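# Cap the two uncapped paint markers in the stand

## Task

Put caps on the two paint markers that are currently open so that, at the end, all four markers sit in the stand, each with a cap pressed home in its own colour: yellow cap on the yellow marker, red on red, blue on blue, green on green.

## Robot and tools

Robot: two arms, left_arm and right_arm, each with six revolute joints and a two-finger parallel gripper with a wrist camera. Scene frame: origin at table-top height midway between the nominal bases, +z up, +x out over the table, left_arm on the +y side (this is not image left/right). Calibrated bases: left_arm at (+0.010, +0.289, 0) m, right_arm at (-0.012, -0.333, 0) m, both nearly unrotated, z up. Each arm reports its end_effector_position (metres, the point between the finger pads about 1 cm behind the tips) and end_effector_quat_wxyz in its own base frame; these can be off by a few cm. Fingers point along the gripper's +z and close along its y.

Joint order, used in every row and every per-joint result list: wrist pitch (joint4), wrist yaw (joint5), shoulder (joint2), wrist roll (joint6), waist (joint1), elbow (joint3). Stated ranges in rad: waist -2.880..2.880, shoulder 0.000..3.142, elbow 0.000..3.019, wrist pitch -1.693..1.571, wrist yaw -1.571..1.571, wrist roll -2.094..2.094. True ends may differ by up to 0.084 rad.

A row is one flat list of 14 numbers, each in [-1, 1]: left_arm's six joint values in the order above plus its opening, then right_arm's six plus its opening. Joint values are scaled offsets, not poses: they add to the arm's "Joint targets" as they stood when the action (or move) began, not to the previous row. Scale: 1.0 equals 2.811 rad for waist and shoulder, 2.53 for elbow, 2.575 for wrist pitch, 8.12 for wrist yaw, 9.528 for wrist roll. So to turn the elbow by 0.1 rad write about 0.0395. Openings are absolute: +1 fully open (pad gap 0.094 m), -1 shut. To leave an arm alone send 0 for its joints and repeat its current opening; a 0 opening is itself a command to half-close.

execute_actions(actions, cameras): actions is a list of actions; each action is up to 15 rows, one per 1/30 s step, the last row held to fill 15 steps (0.5 s). Repeating the same offset in a new action moves further. Requests pushing a joint more than 0.084 rad beyond its range are refused for both arms. An empty list just reports state. cameras picks images: omit/null/["all"] for all, [] for none; names are cam_head_left, cam_head_right (896x504, fixed, scene frame), cam_left_wrist, cam_right_wrist (616x616 fisheye, on the hands).

move(target, speed, blend, opening_speed, blocking, cameras): target is one 14-number row or a list of up to 15 such rows; every row's offsets count from the same starting Joint targets. All joints travel in sync along interpolated paths (at least 0.5 s, at most 10 s in total). speed is the peak rad/s of the joint with the longest travel, 0.01 to 12.57, default 0.5, one value or one per target. blend (rad) rounds corners between listed targets. opening_speed (0.2 or more, units of the -1..+1 scale per second) makes fingers move gradually; use a low value when squeezing something fragile. blocking=false returns after about 0.5 s while the move continues. The result adds a "move:" line: done, off_target (resting more than 0.035 rad from target), moving, held or fault, possibly limits=held. Moves do not avoid obstacles or the other arm.

wait(seconds 0..10) lets time pass holding commands. stop brakes a running move. zoom_image(camera, region [x0,y0,x1,y1] in pixels, at most 504x504) enlarges part of that camera's latest image. read_manual gives licence texts only. finished_scene ends the scene for good; call it only once all markers are capped and stable.

Result lines: Joint positions / Joint velocities per arm in the joint order, then the pad gap (m, m/s); "within noise" means the arm is still. Joint targets are the base for your next offsets. Joint torques (N m, positive toward larger angle, includes gravity; entries 1 and 6 wrap at ±28). grip_measured is the finger opening on the command scale (reads a little wide when empty, narrower when squeezing). grip_effort_nm is gripper motor effort, negative closing. Tool commands shows current gripper commands. "joint sent to its limit" means a joint was clipped at its end. "joint command not followed" means the clearance check altered targets. Per-step limits also cap how far a target may lead the measured angle and how far (110 mm) the gripper may be asked to jump.

Cautions: nothing may fall off the table or be left off it. Avoid drops, releasing moving parts, fast impacts and hard presses; contact force grows with speed and with how far the target lies past the contact. Never let the arms collide or let one gripper close on the other's fingers; that can fail the scene. If an arm is blocked, command its targets back so it stops pushing. Holding loads, reaching far out or pushing against something heats motors; at 100 °C the arm drops limp for 30 s or more, so watch for MOTOR HOT. Loose objects may occasionally be nudged by the scene. Simulated time runs while you think, so be efficient and move smoothly.

Each tool is called after ">>>" in YAML: its name, and indented under it one key for each argument.

## Session

I'll start by looking at the scene.

>>> execute_actions:
  actions: []

Scene clock: 0.00 s.
left_arm: end_effector_position=(+0.4018, +0.1616, +0.1800) grip_measured=+1.000 grip_effort_nm=n/a end_effector_quat_wxyz=(+0.638, -0.190, +0.685, -0.294) | right_arm: end_effector_position=(+0.8477, -0.2226, +0.2072) grip_measured=+1.000 grip_effort_nm=n/a end_effector_quat_wxyz=(+0.612, +0.283, +0.605, -0.424)
Joint names: [wrist pitch, wrist yaw, shoulder, wrist roll, waist, elbow]
Joint positions: left_arm=[1.032 0.846 1.429 -0.69 0.685 0.378 0.094] | right_arm=[0.622 0.938 2.398 -0.318 -0.097 1.96 0.094]
Joint velocities: within noise
Joint torques (N m): no reading
Heat: left arm: hottest waist 22 °C; right arm: hottest gripper 25 °C.
Joint targets: left_arm=[1.039 0.846 1.424 -0.689 0.685 0.397] | right_arm=[0.624 0.938 2.413 -0.318 -0.097 1.979]
Tool commands: left_gripper/opening=+1.0 right_gripper/opening=+1.0

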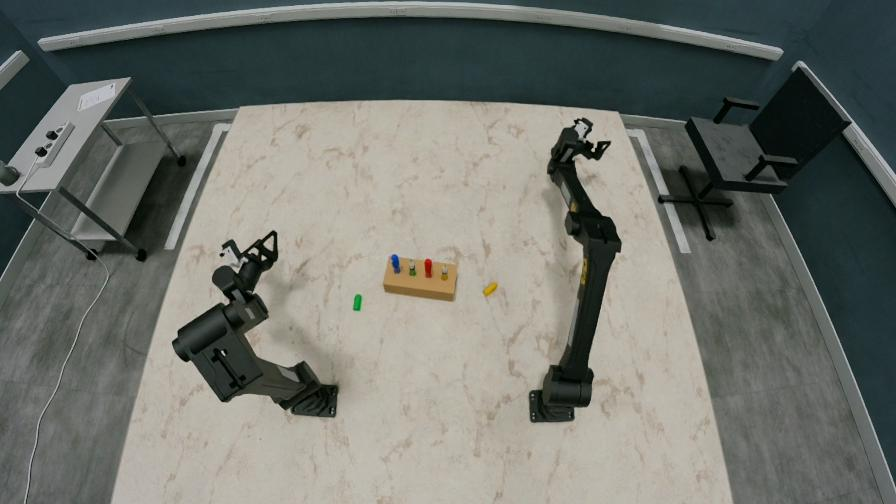

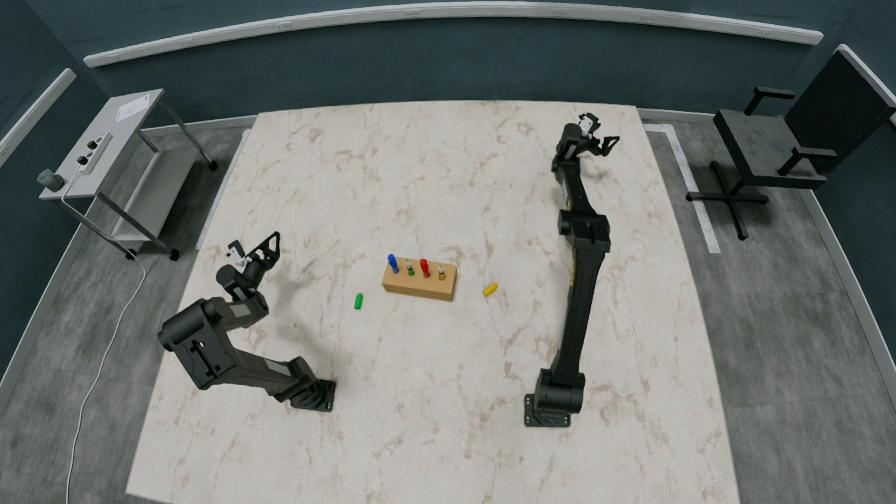

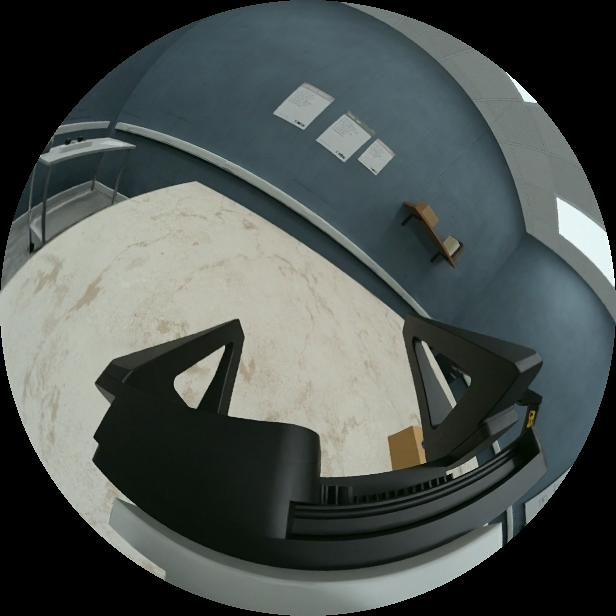

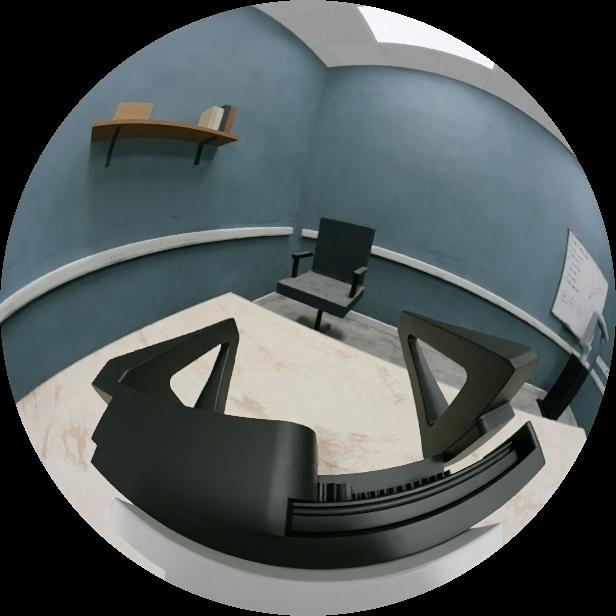

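>>> zoom_image:
  camera: "cam_head_left"
  region: [340, 230, 520, 330]

>>> zoom_image:
  camera: "cam_head_right"
  region: [340, 230, 520, 330]

>>> zoom_image:
  camera: "cam_head_left"
  region: [380, 245, 465, 305]

Scaled by 2.800 from the camera's 896x504 image, which has a finer 1280x720 frame.

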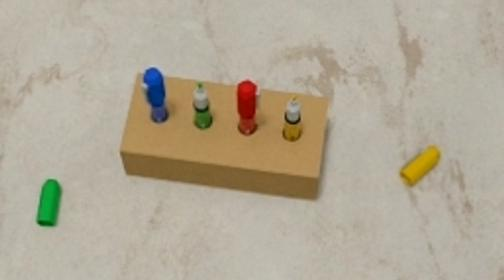

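Scaled by 2.800 from the camera's 896x504 image, which has a finer 1280x720 frame.

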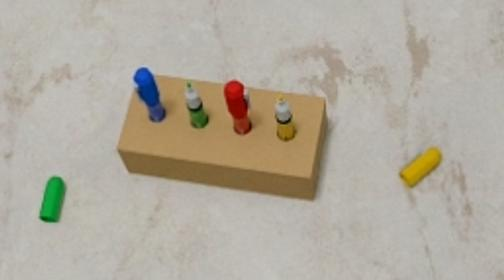

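Scaled by 5.929 from the camera's 896x504 image, which has a finer 1280x720 frame.

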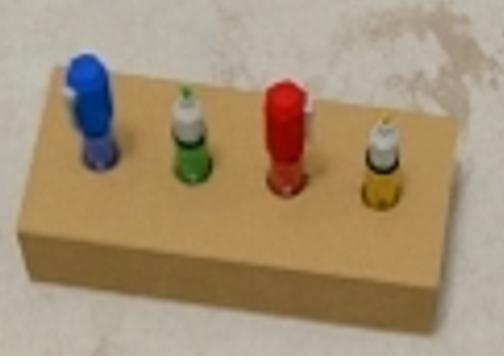

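>>> move:
  target: [-0.9577, -0.10419, -0.10975, 0.04025, -0.35237, 0.22715, 0.0, -0.78217, -0.11552, -0.38556, 0.16244, 0.18453, -0.32826, 0.0]
  speed: 1.0

Scene clock: 8.97 s.
left_arm: end_effector_position=(+0.2690, -0.0819, +0.1792) grip_measured=+0.003 grip_effort_nm=-0.144 end_effector_quat_wxyz=(-0.024, -0.012, +1.000, +0.006) | right_arm: end_effector_position=(+0.3469, +0.1509, +0.2013) grip_measured=+0.003 grip_effort_nm=-0.173 end_effector_quat_wxyz=(+0.005, +0.393, +0.920, +0.003)
Joint names: [wrist pitch, wrist yaw, shoulder, wrist roll, waist, elbow]
Joint positions: left_arm=[-1.419 0.003 1.124 -0.315 -0.292 0.922 0.047] | right_arm=[-1.382 0.004 1.335 1.221 0.413 1.158 0.047]
Joint velocities: within noise
Joint torques (N m): left_arm=[0.03 -0.13 -6.48 0.03 -0.5 11.9] | right_arm=[0.39 -0.11 -13.04 0.04 2.73 6.5]
Heat: left arm: hottest waist 22 °C; right arm: hottest shoulder 25 °C.
Joint targets: left_arm=[-1.427 0.000 1.115 -0.306 -0.305 0.972] | right_arm=[-1.390 0.000 1.329 1.230 0.421 1.149]
move: off_target (left_arm); left_arm: the elbow is farthest, 0.050 rad from its target
camera_calibration:
cam_left_wrist: T_world_to_cam=[[-0.0532354, -0.995914, -0.0729494, -0.0459499], [-0.842565, 0.00558907, 0.538566, 0.14606], [-0.535958, 0.0901354, -0.83942, 0.403516], [0, 0, 0, 1]] pos_world=[0.336886, -0.0829496, 0.256705]
cam_right_wrist: T_world_to_cam=[[-0.762591, -0.645144, -0.0473799, 0.375155], [-0.577505, 0.645977, 0.499202, 0.0168903], [-0.29145, 0.408049, -0.86519, 0.310939], [0, 0, 0, 1]] pos_world=[0.386467, 0.10424, 0.278365]

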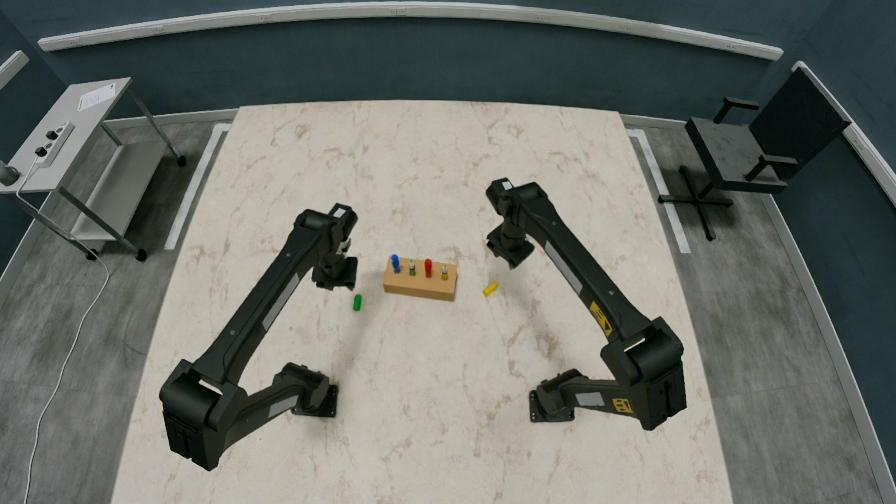

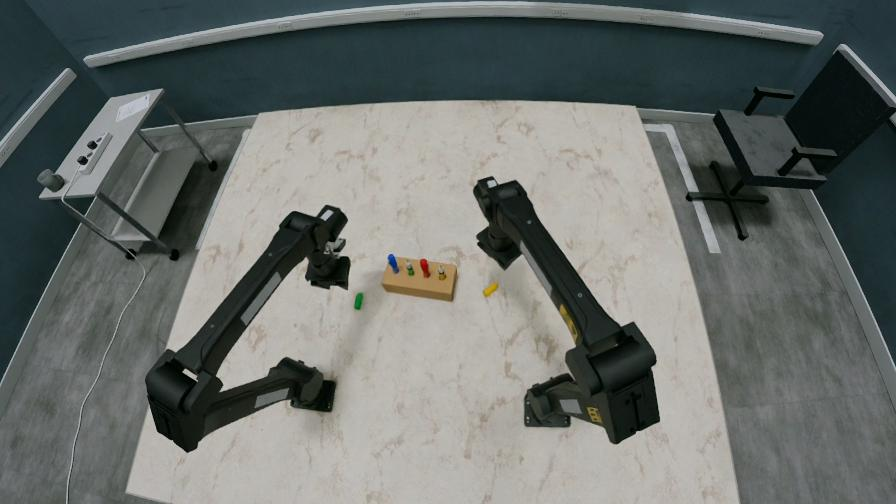

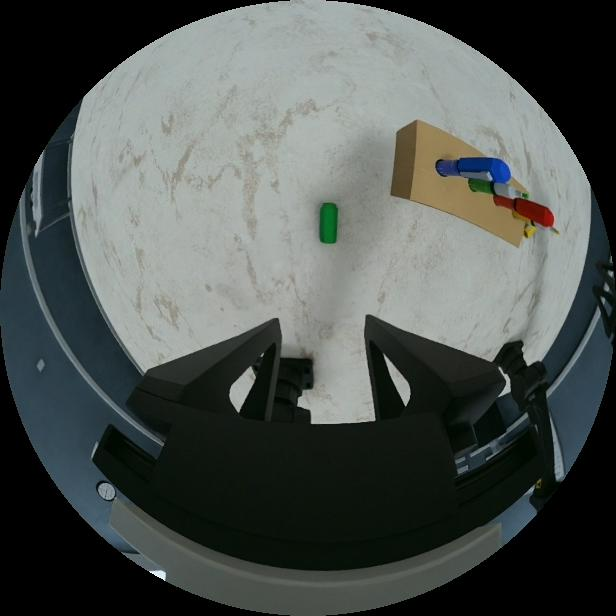

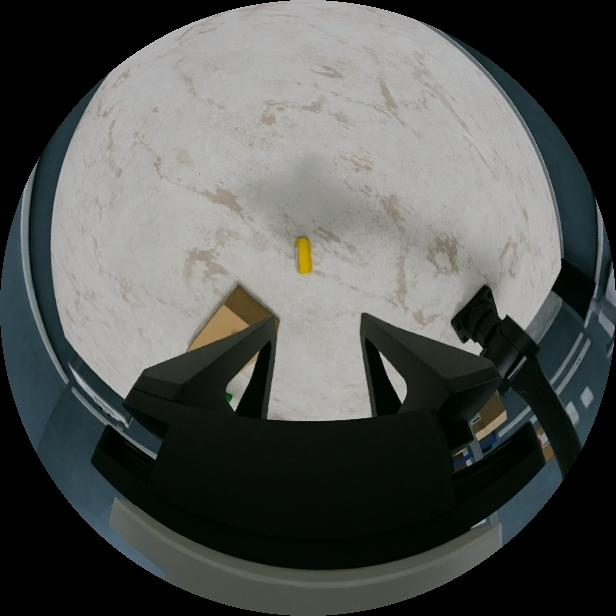

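>>> zoom_image:
  camera: "cam_left_wrist"
  region: [290, 180, 370, 260]

>>> zoom_image:
  camera: "cam_right_wrist"
  region: [265, 215, 345, 295]

>>> zoom_image:
  camera: "cam_left_wrist"
  region: [380, 110, 580, 260]

Scaled by 6.300 from the camera's 616x616 image, which has a finer 880x880 frame.

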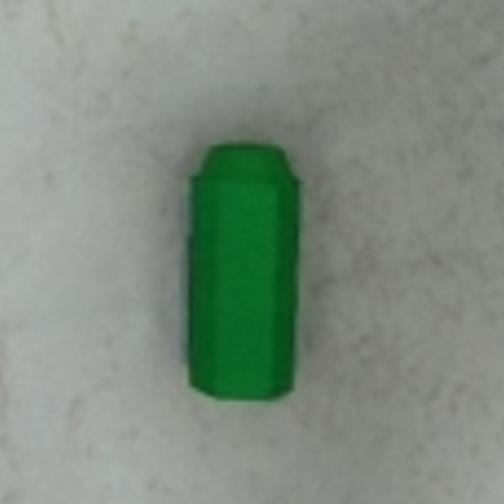

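Scaled by 6.300 from the camera's 616x616 image, which has a finer 880x880 frame.

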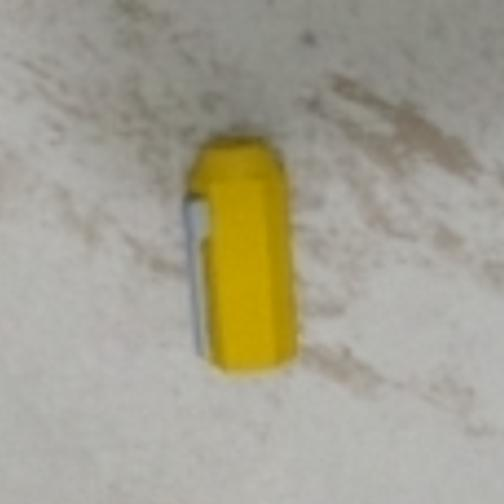

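Scaled by 2.520 from the camera's 616x616 image, which has a finer 880x880 frame.

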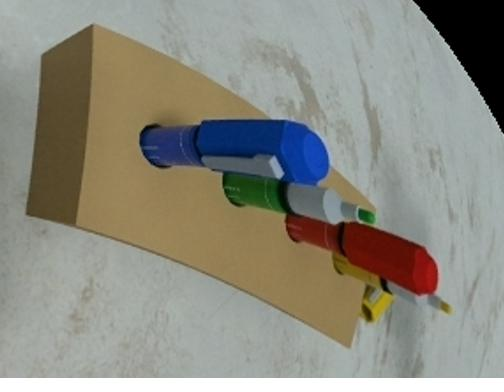

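>>> move:
  target: [0.16882, 0.0, 0.0799, 0.00966, 0.01245, -0.0715, 0.0, 0.15157, 0.0, 0.0666, 0.00357, 0.00569, -0.08059, 0.0]
  speed: 0.4

Scene clock: 12.30 s.
left_arm: end_effector_position=(+0.3154, -0.0935, +0.0676) grip_measured=+0.003 grip_effort_nm=-0.144 end_effector_quat_wxyz=(+0.006, +0.031, +1.000, -0.003) | right_arm: end_effector_position=(+0.3574, +0.1617, +0.0701) grip_measured=+0.003 grip_effort_nm=-0.173 end_effector_quat_wxyz=(+0.008, +0.402, +0.915, +0.006)
Joint names: [wrist pitch, wrist yaw, shoulder, wrist roll, waist, elbow]
Joint positions: left_arm=[-1.002 0.003 1.339 -0.224 -0.285 0.784 0.047] | right_arm=[-1.009 0.003 1.494 1.255 0.427 0.951 0.047]
Joint velocities: within noise
Joint torques (N m): left_arm=[0.77 -0.12 -7.71 0.05 1.73 7.47] | right_arm=[0.98 -0.11 -11.81 0.07 2.96 5.68]
Heat: left arm: hottest waist 22 °C; right arm: hottest shoulder 25 °C.
Joint targets: left_arm=[-0.992 0.000 1.340 -0.214 -0.271 0.791] | right_arm=[-1.000 0.000 1.516 1.263 0.437 0.945]
move: done
camera_calibration:
cam_left_wrist: T_world_to_cam=[[-0.133359, -0.989293, -0.0592778, -0.0381966], [-0.869833, 0.08817, 0.485404, 0.265188], [-0.47498, 0.116295, -0.872278, 0.321264], [0, 0, 0, 1]] pos_world=[0.378169, -0.0985304, 0.149244]
cam_right_wrist: T_world_to_cam=[[-0.775116, -0.629445, -0.0547226, 0.386382], [-0.567585, 0.655646, 0.497972, 0.0765486], [-0.277567, 0.417045, -0.865465, 0.189767], [0, 0, 0, 1]] pos_world=[0.395611, 0.113876, 0.147261]

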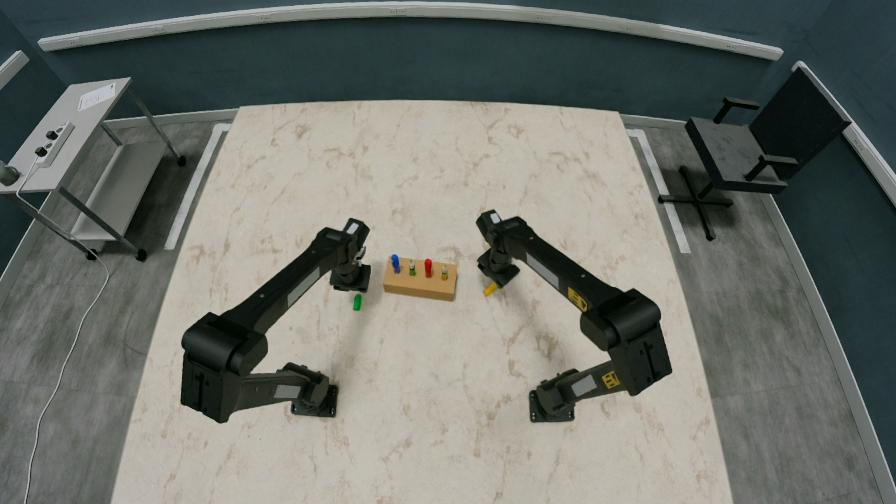

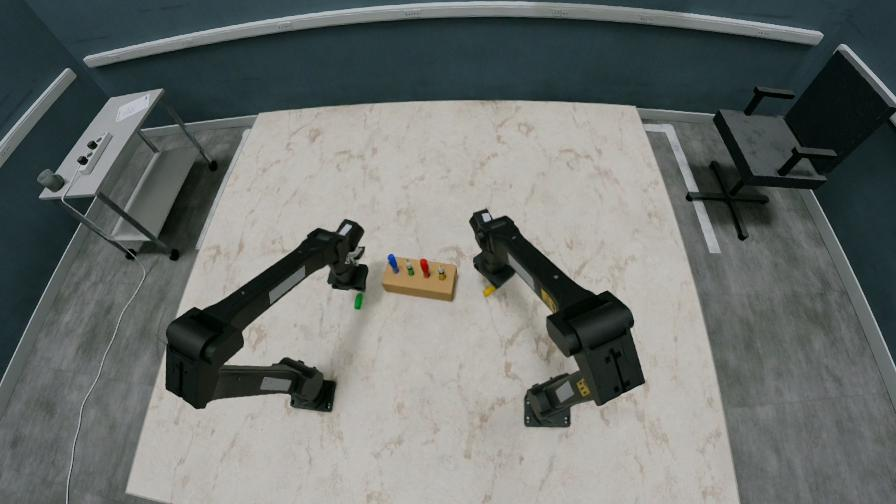

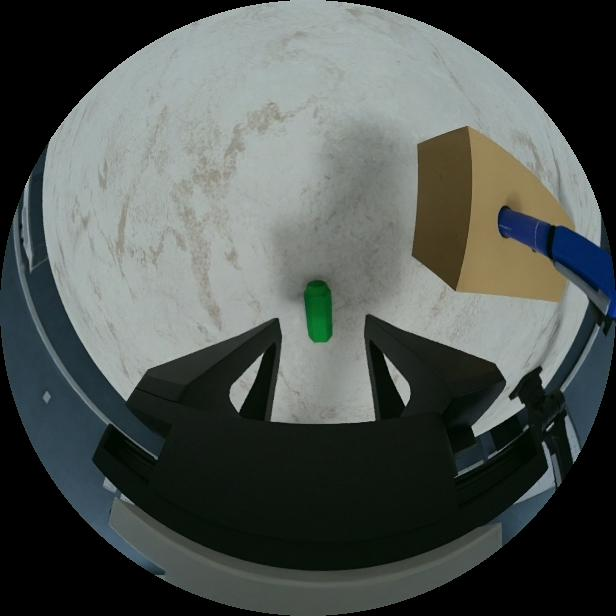

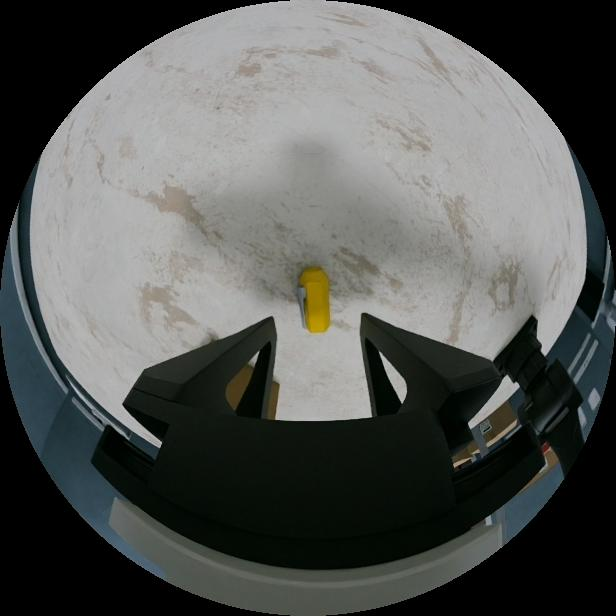

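>>> zoom_image:
  camera: "cam_left_wrist"
  region: [260, 260, 380, 380]

>>> zoom_image:
  camera: "cam_right_wrist"
  region: [255, 250, 375, 370]

Scaled by 4.200 from the camera's 616x616 image, which has a finer 880x880 frame.

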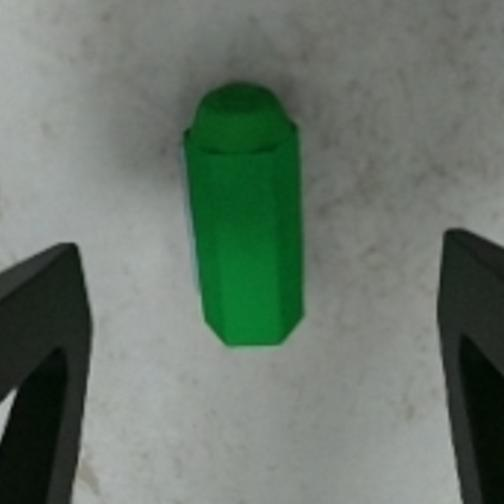

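Scaled by 4.200 from the camera's 616x616 image, which has a finer 880x880 frame.

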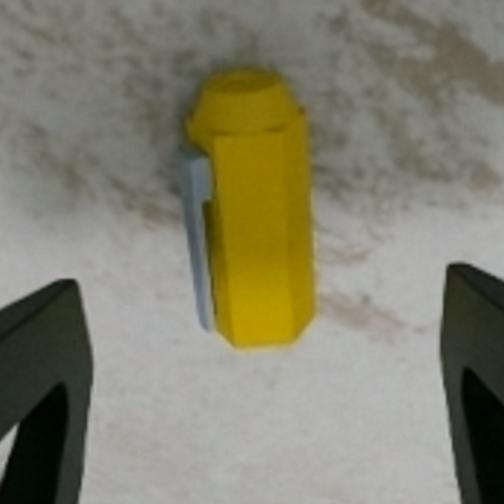

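>>> move:
  target: [0.05266, 0.0, 0.02526, 0.0, 0.0032, -0.03095, 0.0, 0.04602, 0.0, 0.02938, -0.00367, 0.00356, -0.01767, 0.0]
  speed: 0.25

Scene clock: 14.73 s.
left_arm: end_effector_position=(+0.3080, -0.0884, +0.0232) grip_measured=+0.003 grip_effort_nm=-0.139 end_effector_quat_wxyz=(+0.001, +0.027, +1.000, -0.002) | right_arm: end_effector_position=(+0.3578, +0.1663, +0.0271) grip_measured=+0.003 grip_effort_nm=-0.173 end_effector_quat_wxyz=(+0.006, +0.389, +0.921, +0.004)
Joint names: [wrist pitch, wrist yaw, shoulder, wrist roll, waist, elbow]
Joint positions: left_arm=[-0.867 0.003 1.408 -0.223 -0.276 0.708 0.047] | right_arm=[-0.89 0.003 1.574 1.237 0.438 0.907 0.047]
Joint velocities: within noise
Joint torques (N m): left_arm=[0.72 -0.12 -7.65 0.03 1.73 6.63] | right_arm=[1.1 -0.11 -12.16 -0.12 2.9 5.09]
Heat: left arm: hottest waist 22 °C; right arm: hottest elbow 26 °C.
Joint targets: left_arm=[-0.857 0.000 1.411 -0.214 -0.262 0.712] | right_arm=[-0.881 0.000 1.599 1.228 0.447 0.900]
move: done
camera_calibration:
cam_left_wrist: T_world_to_cam=[[-0.125987, -0.990169, -0.060765, -0.0390676], [-0.865859, 0.0798615, 0.493873, 0.277728], [-0.484165, 0.114835, -0.867408, 0.280921], [0, 0, 0, 1]] pos_world=[0.371563, -0.0931228, 0.104137]
cam_right_wrist: T_world_to_cam=[[-0.757052, -0.651426, -0.0501662, 0.384348], [-0.584026, 0.640301, 0.498927, 0.103547], [-0.292892, 0.407012, -0.865191, 0.15782], [0, 0, 0, 1]] pos_world=[0.39767, 0.119838, 0.104164]

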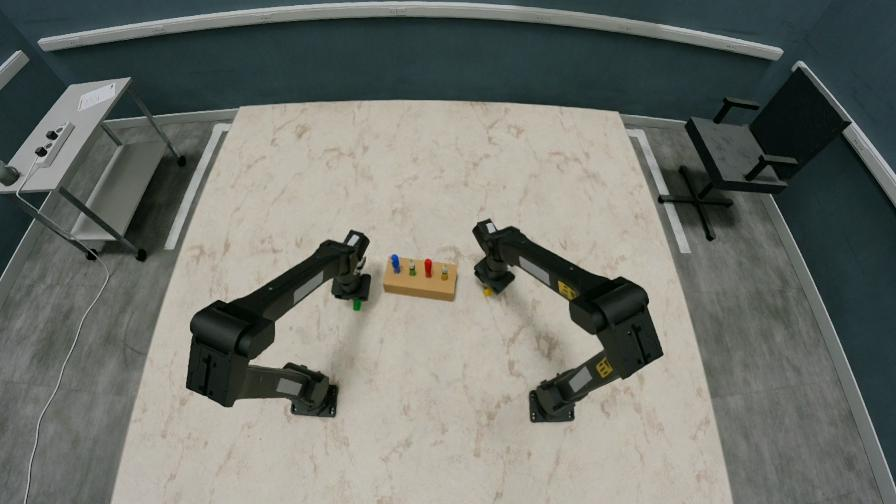

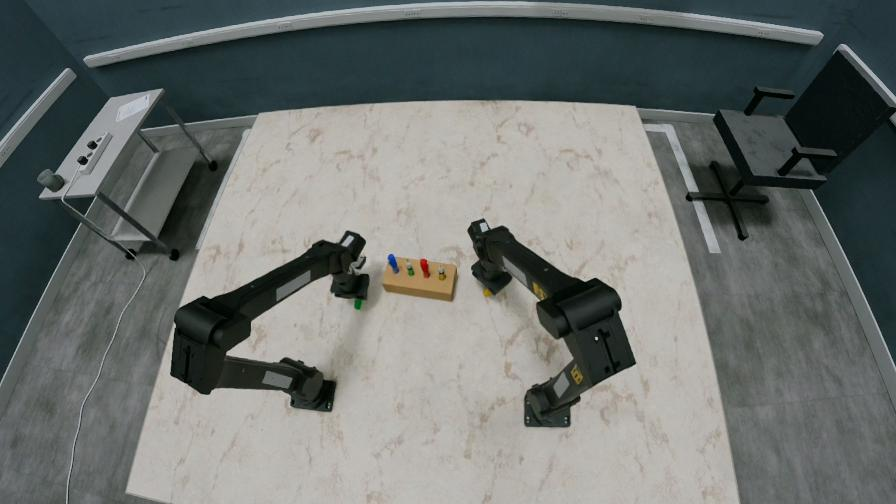

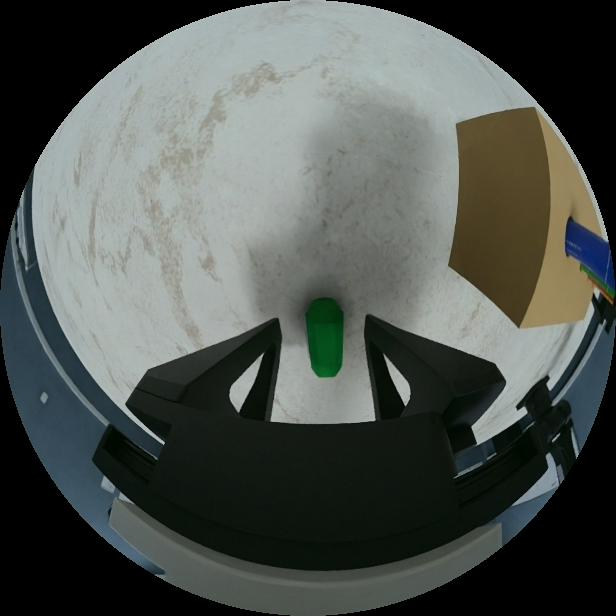

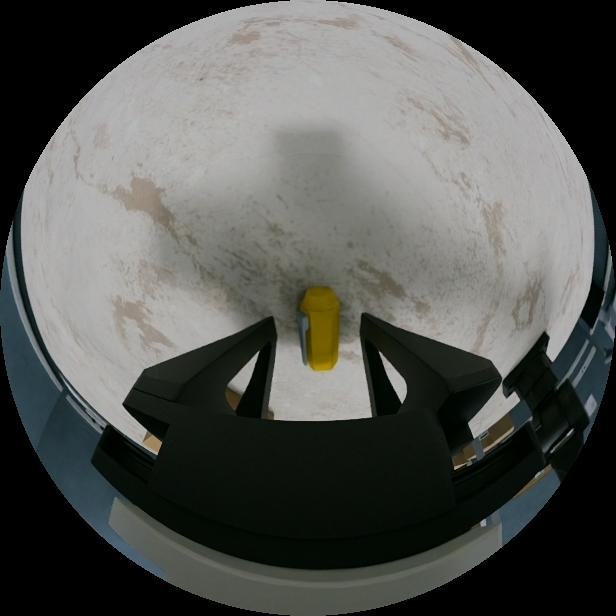

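>>> zoom_image:
  camera: "cam_left_wrist"
  region: [260, 280, 390, 410]

>>> zoom_image:
  camera: "cam_right_wrist"
  region: [255, 270, 385, 400]

Scaled by 3.877 from the camera's 616x616 image, which has a finer 880x880 frame.

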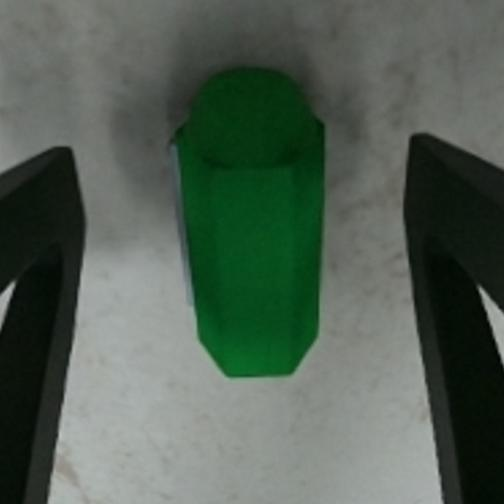

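Scaled by 3.877 from the camera's 616x616 image, which has a finer 880x880 frame.

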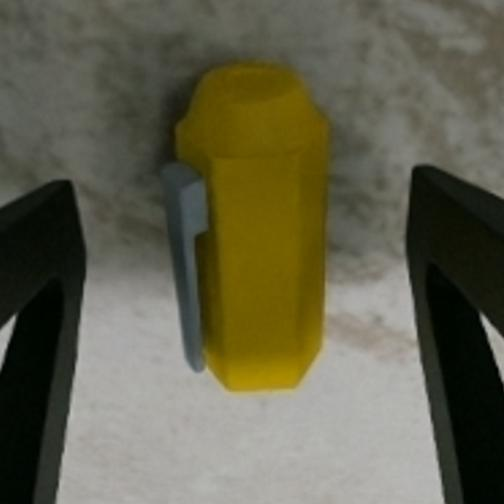

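>>> move:
  target: [0.01017, 0.0, 0.00672, 0.0, 0.0, -0.00439, 0.0, 0.00827, 0.0, 0.00946, 0.0, 0.0, -0.00332, 0.0]
  speed: 0.1

Scene clock: 16.53 s.
left_arm: end_effector_position=(+0.3077, -0.0883, +0.0153) grip_measured=+0.003 grip_effort_nm=-0.139 end_effector_quat_wxyz=(+0.001, +0.027, +1.000, -0.002) | right_arm: end_effector_position=(+0.3583, +0.1666, +0.0186) grip_measured=+0.003 grip_effort_nm=-0.173 end_effector_quat_wxyz=(+0.005, +0.389, +0.921, +0.003)
Joint names: [wrist pitch, wrist yaw, shoulder, wrist roll, waist, elbow]
Joint positions: left_arm=[-0.841 0.003 1.425 -0.223 -0.276 0.698 0.047] | right_arm=[-0.869 0.003 1.592 1.236 0.438 0.902 0.047]
Joint velocities: within noise
Joint torques (N m): left_arm=[0.73 -0.12 -7.65 0.03 1.73 6.39] | right_arm=[1.02 -0.1 -11.58 -0.11 2.96 4.77]
Heat: left arm: hottest waist 22 °C; right arm: hottest elbow 26 °C.
Joint targets: left_arm=[-0.830 0.000 1.430 -0.214 -0.262 0.701] | right_arm=[-0.860 0.000 1.626 1.229 0.447 0.892]
move: done
camera_calibration:
cam_left_wrist: T_world_to_cam=[[-0.125968, -0.990167, -0.0608453, -0.0394792], [-0.865647, 0.0797546, 0.494262, 0.281186], [-0.484549, 0.114932, -0.867181, 0.274128], [0, 0, 0, 1]] pos_world=[0.371263, -0.0930228, 0.0963366]
cam_right_wrist: T_world_to_cam=[[-0.756678, -0.652081, -0.0471991, 0.38442], [-0.583142, 0.640512, 0.49969, 0.107544], [-0.295607, 0.405628, -0.864917, 0.15176], [0, 0, 0, 1]] pos_world=[0.398458, 0.120232, 0.0956653]

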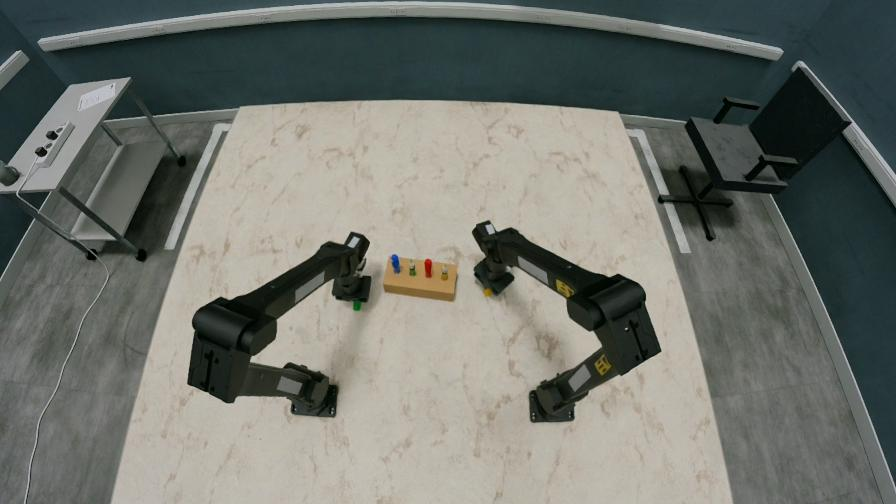

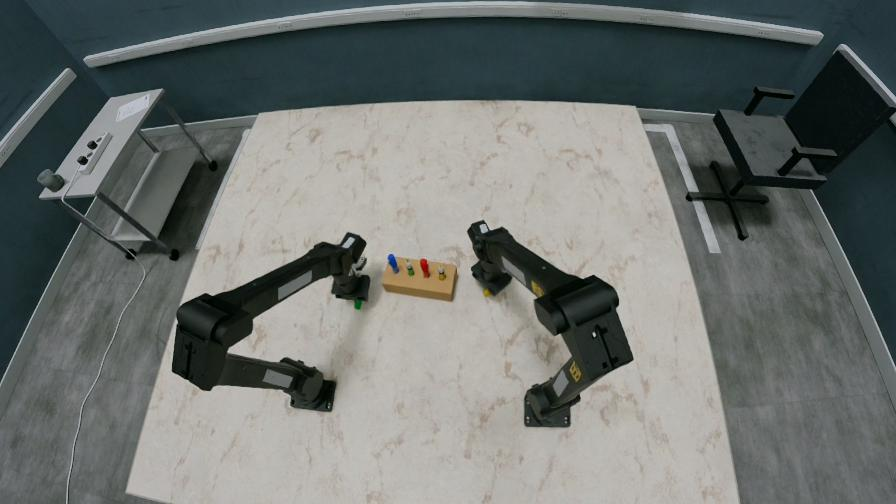

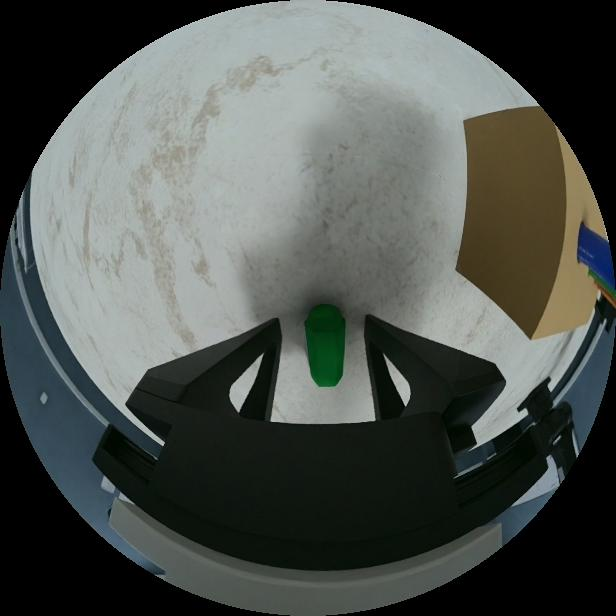

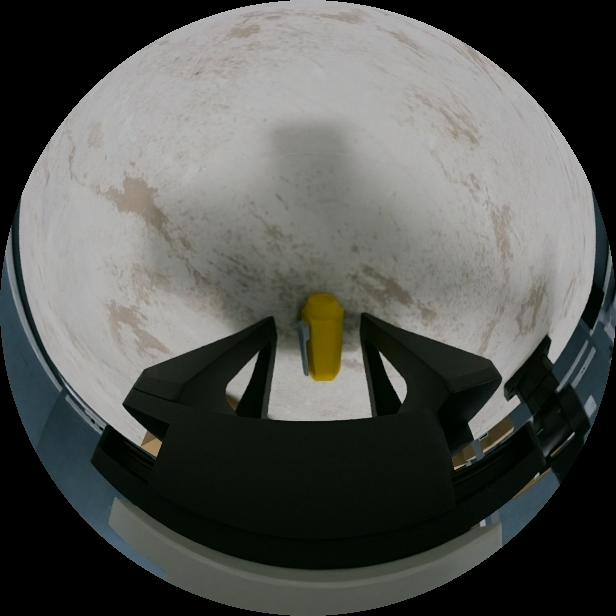

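>>> move:
  target: [0.0, 0.0, 0.0, 0.0, 0.0, 0.0, 0.0, 0.0, 0.0, 0.0036, 0.0, 0.0, -0.0016, 0.0]
  speed: 0.1
  cameras: ["cam_left_wrist", "cam_right_wrist"]

Scene clock: 17.30 s.
left_arm: end_effector_position=(+0.3077, -0.0883, +0.0153) grip_measured=+0.003 grip_effort_nm=-0.139 end_effector_quat_wxyz=(+0.001, +0.027, +1.000, -0.002) | right_arm: end_effector_position=(+0.3583, +0.1665, +0.0183) grip_measured=+0.003 grip_effort_nm=-0.164 end_effector_quat_wxyz=(+0.005, +0.389, +0.921, +0.003)
Joint names: [wrist pitch, wrist yaw, shoulder, wrist roll, waist, elbow]
Joint positions: left_arm=[-0.84 0.003 1.425 -0.223 -0.276 0.698 0.047] | right_arm=[-0.869 0.003 1.593 1.236 0.438 0.902 0.047]
Joint velocities: within noise
Joint torques (N m): left_arm=[0.76 -0.12 -7.65 0.03 1.73 6.41] | right_arm=[1.01 -0.1 -10.7 -0.11 2.9 4.52]
Heat: left arm: hottest waist 22 °C; right arm: hottest elbow 26 °C.
Joint targets: left_arm=[-0.830 0.000 1.430 -0.214 -0.262 0.701] | right_arm=[-0.860 0.000 1.636 1.229 0.447 0.888]
move: off_target (right_arm); right_arm: the shoulder is farthest, 0.043 rad from its target
camera_calibration:
cam_left_wrist: T_world_to_cam=[[-0.125987, -0.990169, -0.060765, -0.0394677], [-0.865859, 0.0798615, 0.493873, 0.281399], [-0.484165, 0.114835, -0.867408, 0.274047], [0, 0, 0, 1]] pos_world=[0.371363, -0.0930228, 0.0963369]
cam_right_wrist: T_world_to_cam=[[-0.7567, -0.65211, -0.0464584, 0.384269], [-0.582804, 0.640665, 0.499889, 0.107463], [-0.296218, 0.405342, -0.864843, 0.151742], [0, 0, 0, 1]] pos_world=[0.398355, 0.12023, 0.0953658]
Images, in order (width x height): cam_left_wrist 616x616, cam_right_wrist 616x616.

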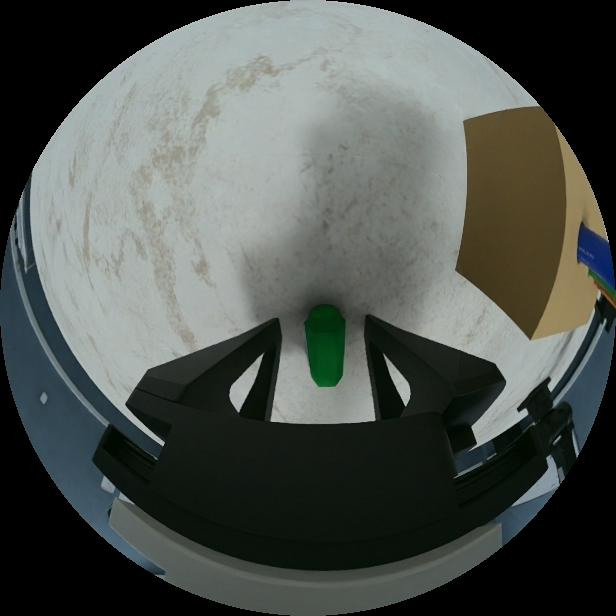

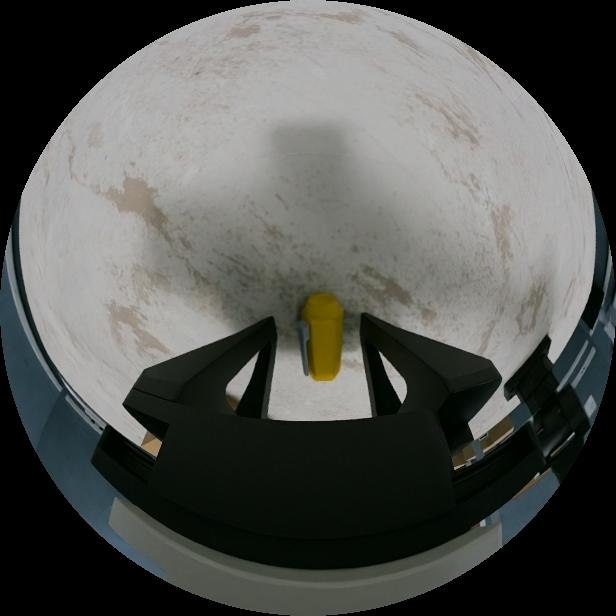

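>>> zoom_image:
  camera: "cam_right_wrist"
  region: [235, 270, 405, 440]

>>> zoom_image:
  camera: "cam_left_wrist"
  region: [235, 270, 405, 440]

Scaled by 2.965 from the camera's 616x616 image, which has a finer 880x880 frame.

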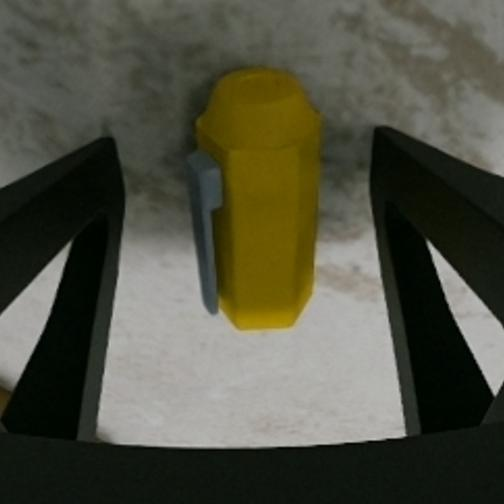

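Scaled by 2.965 from the camera's 616x616 image, which has a finer 880x880 frame.

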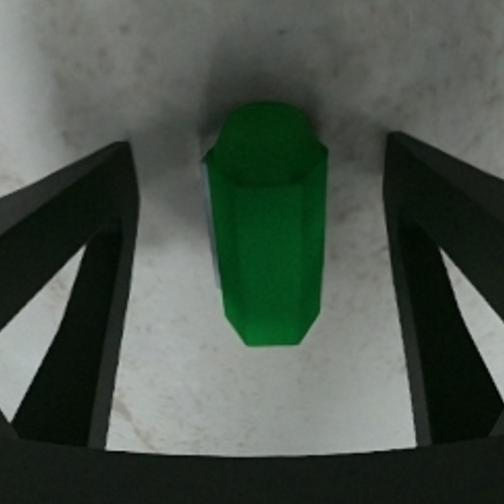

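>>> move:
  target: [0.0, 0.0, 0.0, 0.0, 0.0, 0.0, -0.75, 0.0, 0.0, 0.004, 0.0, 0.0, -0.003, 0.0]
  speed: 0.15
  opening_speed: 0.5
  cameras: ["cam_left_wrist", "cam_right_wrist"]

Scene clock: 19.33 s.
left_arm: end_effector_position=(+0.3077, -0.0883, +0.0153) grip_measured=-0.567 grip_effort_nm=-1.018 end_effector_quat_wxyz=(+0.001, +0.027, +1.000, -0.002) | right_arm: end_effector_position=(+0.3578, +0.1663, +0.0176) grip_measured=+0.003 grip_effort_nm=-0.159 end_effector_quat_wxyz=(+0.004, +0.389, +0.921, +0.002)
Joint names: [wrist pitch, wrist yaw, shoulder, wrist roll, waist, elbow]
Joint positions: left_arm=[-0.84 0.003 1.425 -0.223 -0.276 0.698 0.02] | right_arm=[-0.869 0.003 1.594 1.236 0.438 0.901 0.047]
Joint velocities: within noise
Joint torques (N m): left_arm=[0.76 -0.12 -7.59 0.03 1.79 6.41] | right_arm=[1.01 -0.1 -9.76 -0.11 2.96 4.01]
Heat: left arm: hottest waist 22 °C; right arm: hottest elbow 26 °C.
Joint targets: left_arm=[-0.830 0.000 1.430 -0.214 -0.262 0.701] | right_arm=[-0.860 0.000 1.647 1.229 0.447 0.880]
move: off_target (right_arm); right_arm: the shoulder is farthest, 0.053 rad from its target
camera_calibration:
cam_left_wrist: T_world_to_cam=[[-0.125987, -0.990169, -0.060765, -0.0394677], [-0.865859, 0.0798615, 0.493873, 0.281399], [-0.484165, 0.114835, -0.867408, 0.274047], [0, 0, 0, 1]] pos_world=[0.371363, -0.0930228, 0.0963369]
cam_right_wrist: T_world_to_cam=[[-0.756786, -0.652139, -0.0446098, 0.383734], [-0.581922, 0.641073, 0.500392, 0.107316], [-0.297727, 0.404649, -0.864649, 0.151794], [0, 0, 0, 1]] pos_world=[0.398047, 0.120027, 0.0946669]
Images, in order (width x height): cam_left_wrist 616x616, cam_right_wrist 616x616.

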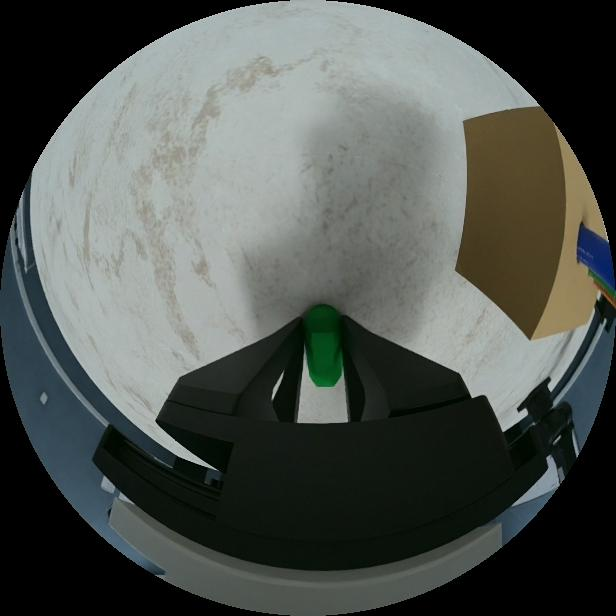

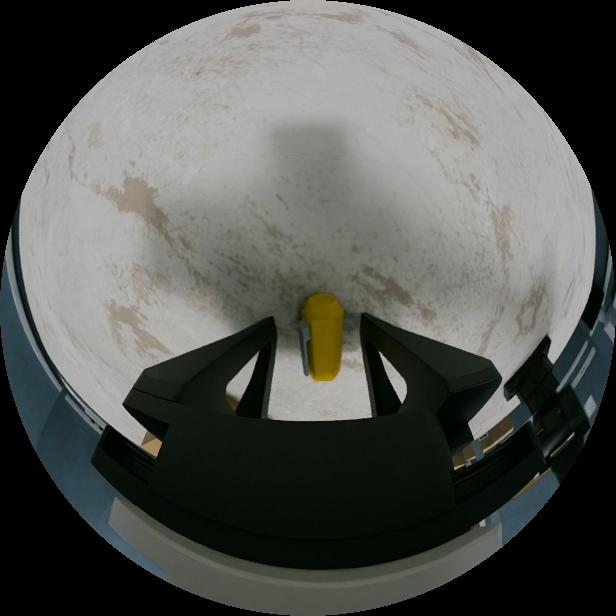

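>>> move:
  target: [0.0, 0.0, 0.0, 0.0, 0.0, 0.0, -0.75, 0.0, 0.0, -0.02028, 0.0, 0.0, 0.00474, 0.0]
  speed: 0.15
  cameras: ["cam_right_wrist"]

Scene clock: 20.60 s.
left_arm: end_effector_position=(+0.3077, -0.0883, +0.0153) grip_measured=-0.568 grip_effort_nm=-1.028 end_effector_quat_wxyz=(+0.001, +0.027, +1.000, -0.002) | right_arm: end_effector_position=(+0.3581, +0.1664, +0.0183) grip_measured=+0.003 grip_effort_nm=-0.164 end_effector_quat_wxyz=(+0.005, +0.389, +0.921, +0.003)
Joint names: [wrist pitch, wrist yaw, shoulder, wrist roll, waist, elbow]
Joint positions: left_arm=[-0.84 0.003 1.425 -0.223 -0.276 0.698 0.02] | right_arm=[-0.869 0.003 1.592 1.236 0.438 0.901 0.047]
Joint velocities: within noise
Joint torques (N m): left_arm=[0.75 -0.12 -7.59 0.03 1.73 6.41] | right_arm=[1.05 -0.11 -14.8 -0.11 2.9 4.83]
Heat: left arm: hottest waist 22 °C; right arm: hottest elbow 26 °C.
Joint targets: left_arm=[-0.830 0.000 1.430 -0.214 -0.262 0.701] | right_arm=[-0.860 0.000 1.590 1.229 0.447 0.892]
move: done
camera_calibration:
cam_right_wrist: T_world_to_cam=[[-0.756676, -0.652108, -0.0468737, 0.384084], [-0.583, 0.640561, 0.499793, 0.107511], [-0.295894, 0.405509, -0.864875, 0.151577], [0, 0, 0, 1]] pos_world=[0.398156, 0.120131, 0.0953655]
Images, in order (width x height): cam_right_wrist 616x616.

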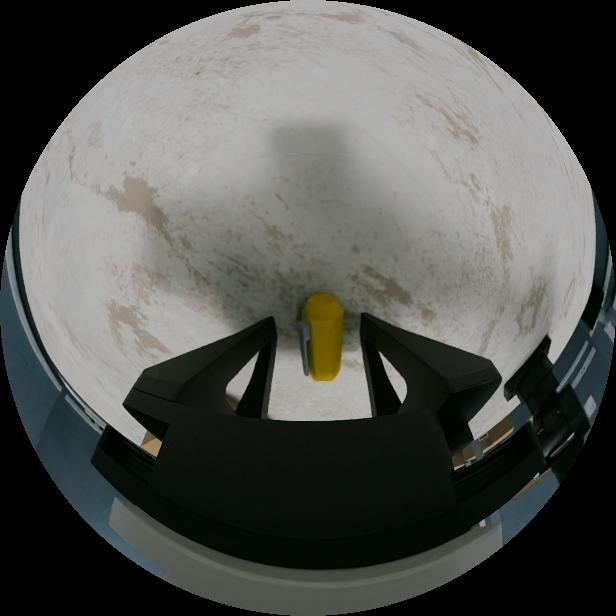

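>>> move:
  target: [0.0, 0.0, 0.0, 0.0, 0.0, 0.0, -0.75, 0.0, 0.0, 0.0, 0.0, 0.0, 0.0, -0.7]
  speed: 0.15
  opening_speed: 0.5
  cameras: ["cam_right_wrist"]

>>> zoom_image:
  camera: "cam_right_wrist"
  region: [235, 270, 405, 440]

Scene clock: 22.50 s.
left_arm: end_effector_position=(+0.3077, -0.0883, +0.0153) grip_measured=-0.568 grip_effort_nm=-1.033 end_effector_quat_wxyz=(+0.001, +0.027, +1.000, -0.002) | right_arm: end_effector_position=(+0.3586, +0.1670, +0.0184) grip_measured=-0.580 grip_effort_nm=-1.018 end_effector_quat_wxyz=(+0.005, +0.389, +0.921, +0.004)
Joint names: [wrist pitch, wrist yaw, shoulder, wrist roll, waist, elbow]
Joint positions: left_arm=[-0.84 0.003 1.425 -0.223 -0.276 0.698 0.02] | right_arm=[-0.866 0.003 1.592 1.236 0.438 0.901 0.02]
Joint velocities: within noise
Joint torques (N m): left_arm=[0.76 -0.12 -7.65 0.03 1.79 6.41] | right_arm=[0.91 -0.08 -14.86 -0.11 2.9 4.86]
Heat: left arm: hottest waist 22 °C; right arm: hottest elbow 26 °C.
Joint targets: left_arm=[-0.830 0.000 1.430 -0.214 -0.262 0.701] | right_arm=[-0.860 0.000 1.590 1.229 0.447 0.892]
move: done
camera_calibration:
cam_right_wrist: T_world_to_cam=[[-0.756314, -0.652328, -0.0495725, 0.384797], [-0.584272, 0.639431, 0.499755, 0.108135], [-0.294306, 0.406936, -0.864747, 0.150715], [0, 0, 0, 1]] pos_world=[0.398564, 0.120538, 0.0953649]
Images, in order (width x height): cam_right_wrist 616x616.

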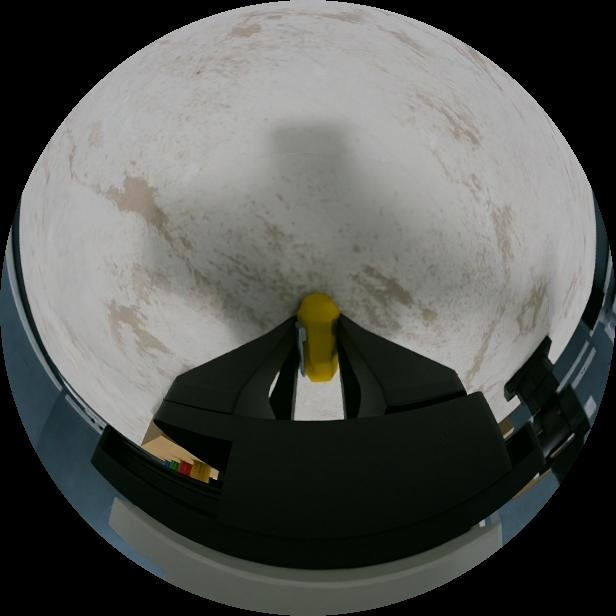

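Scaled by 2.965 from the camera's 616x616 image, which has a finer 880x880 frame.

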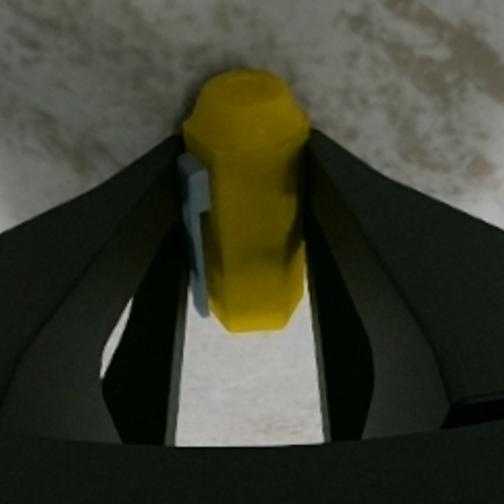

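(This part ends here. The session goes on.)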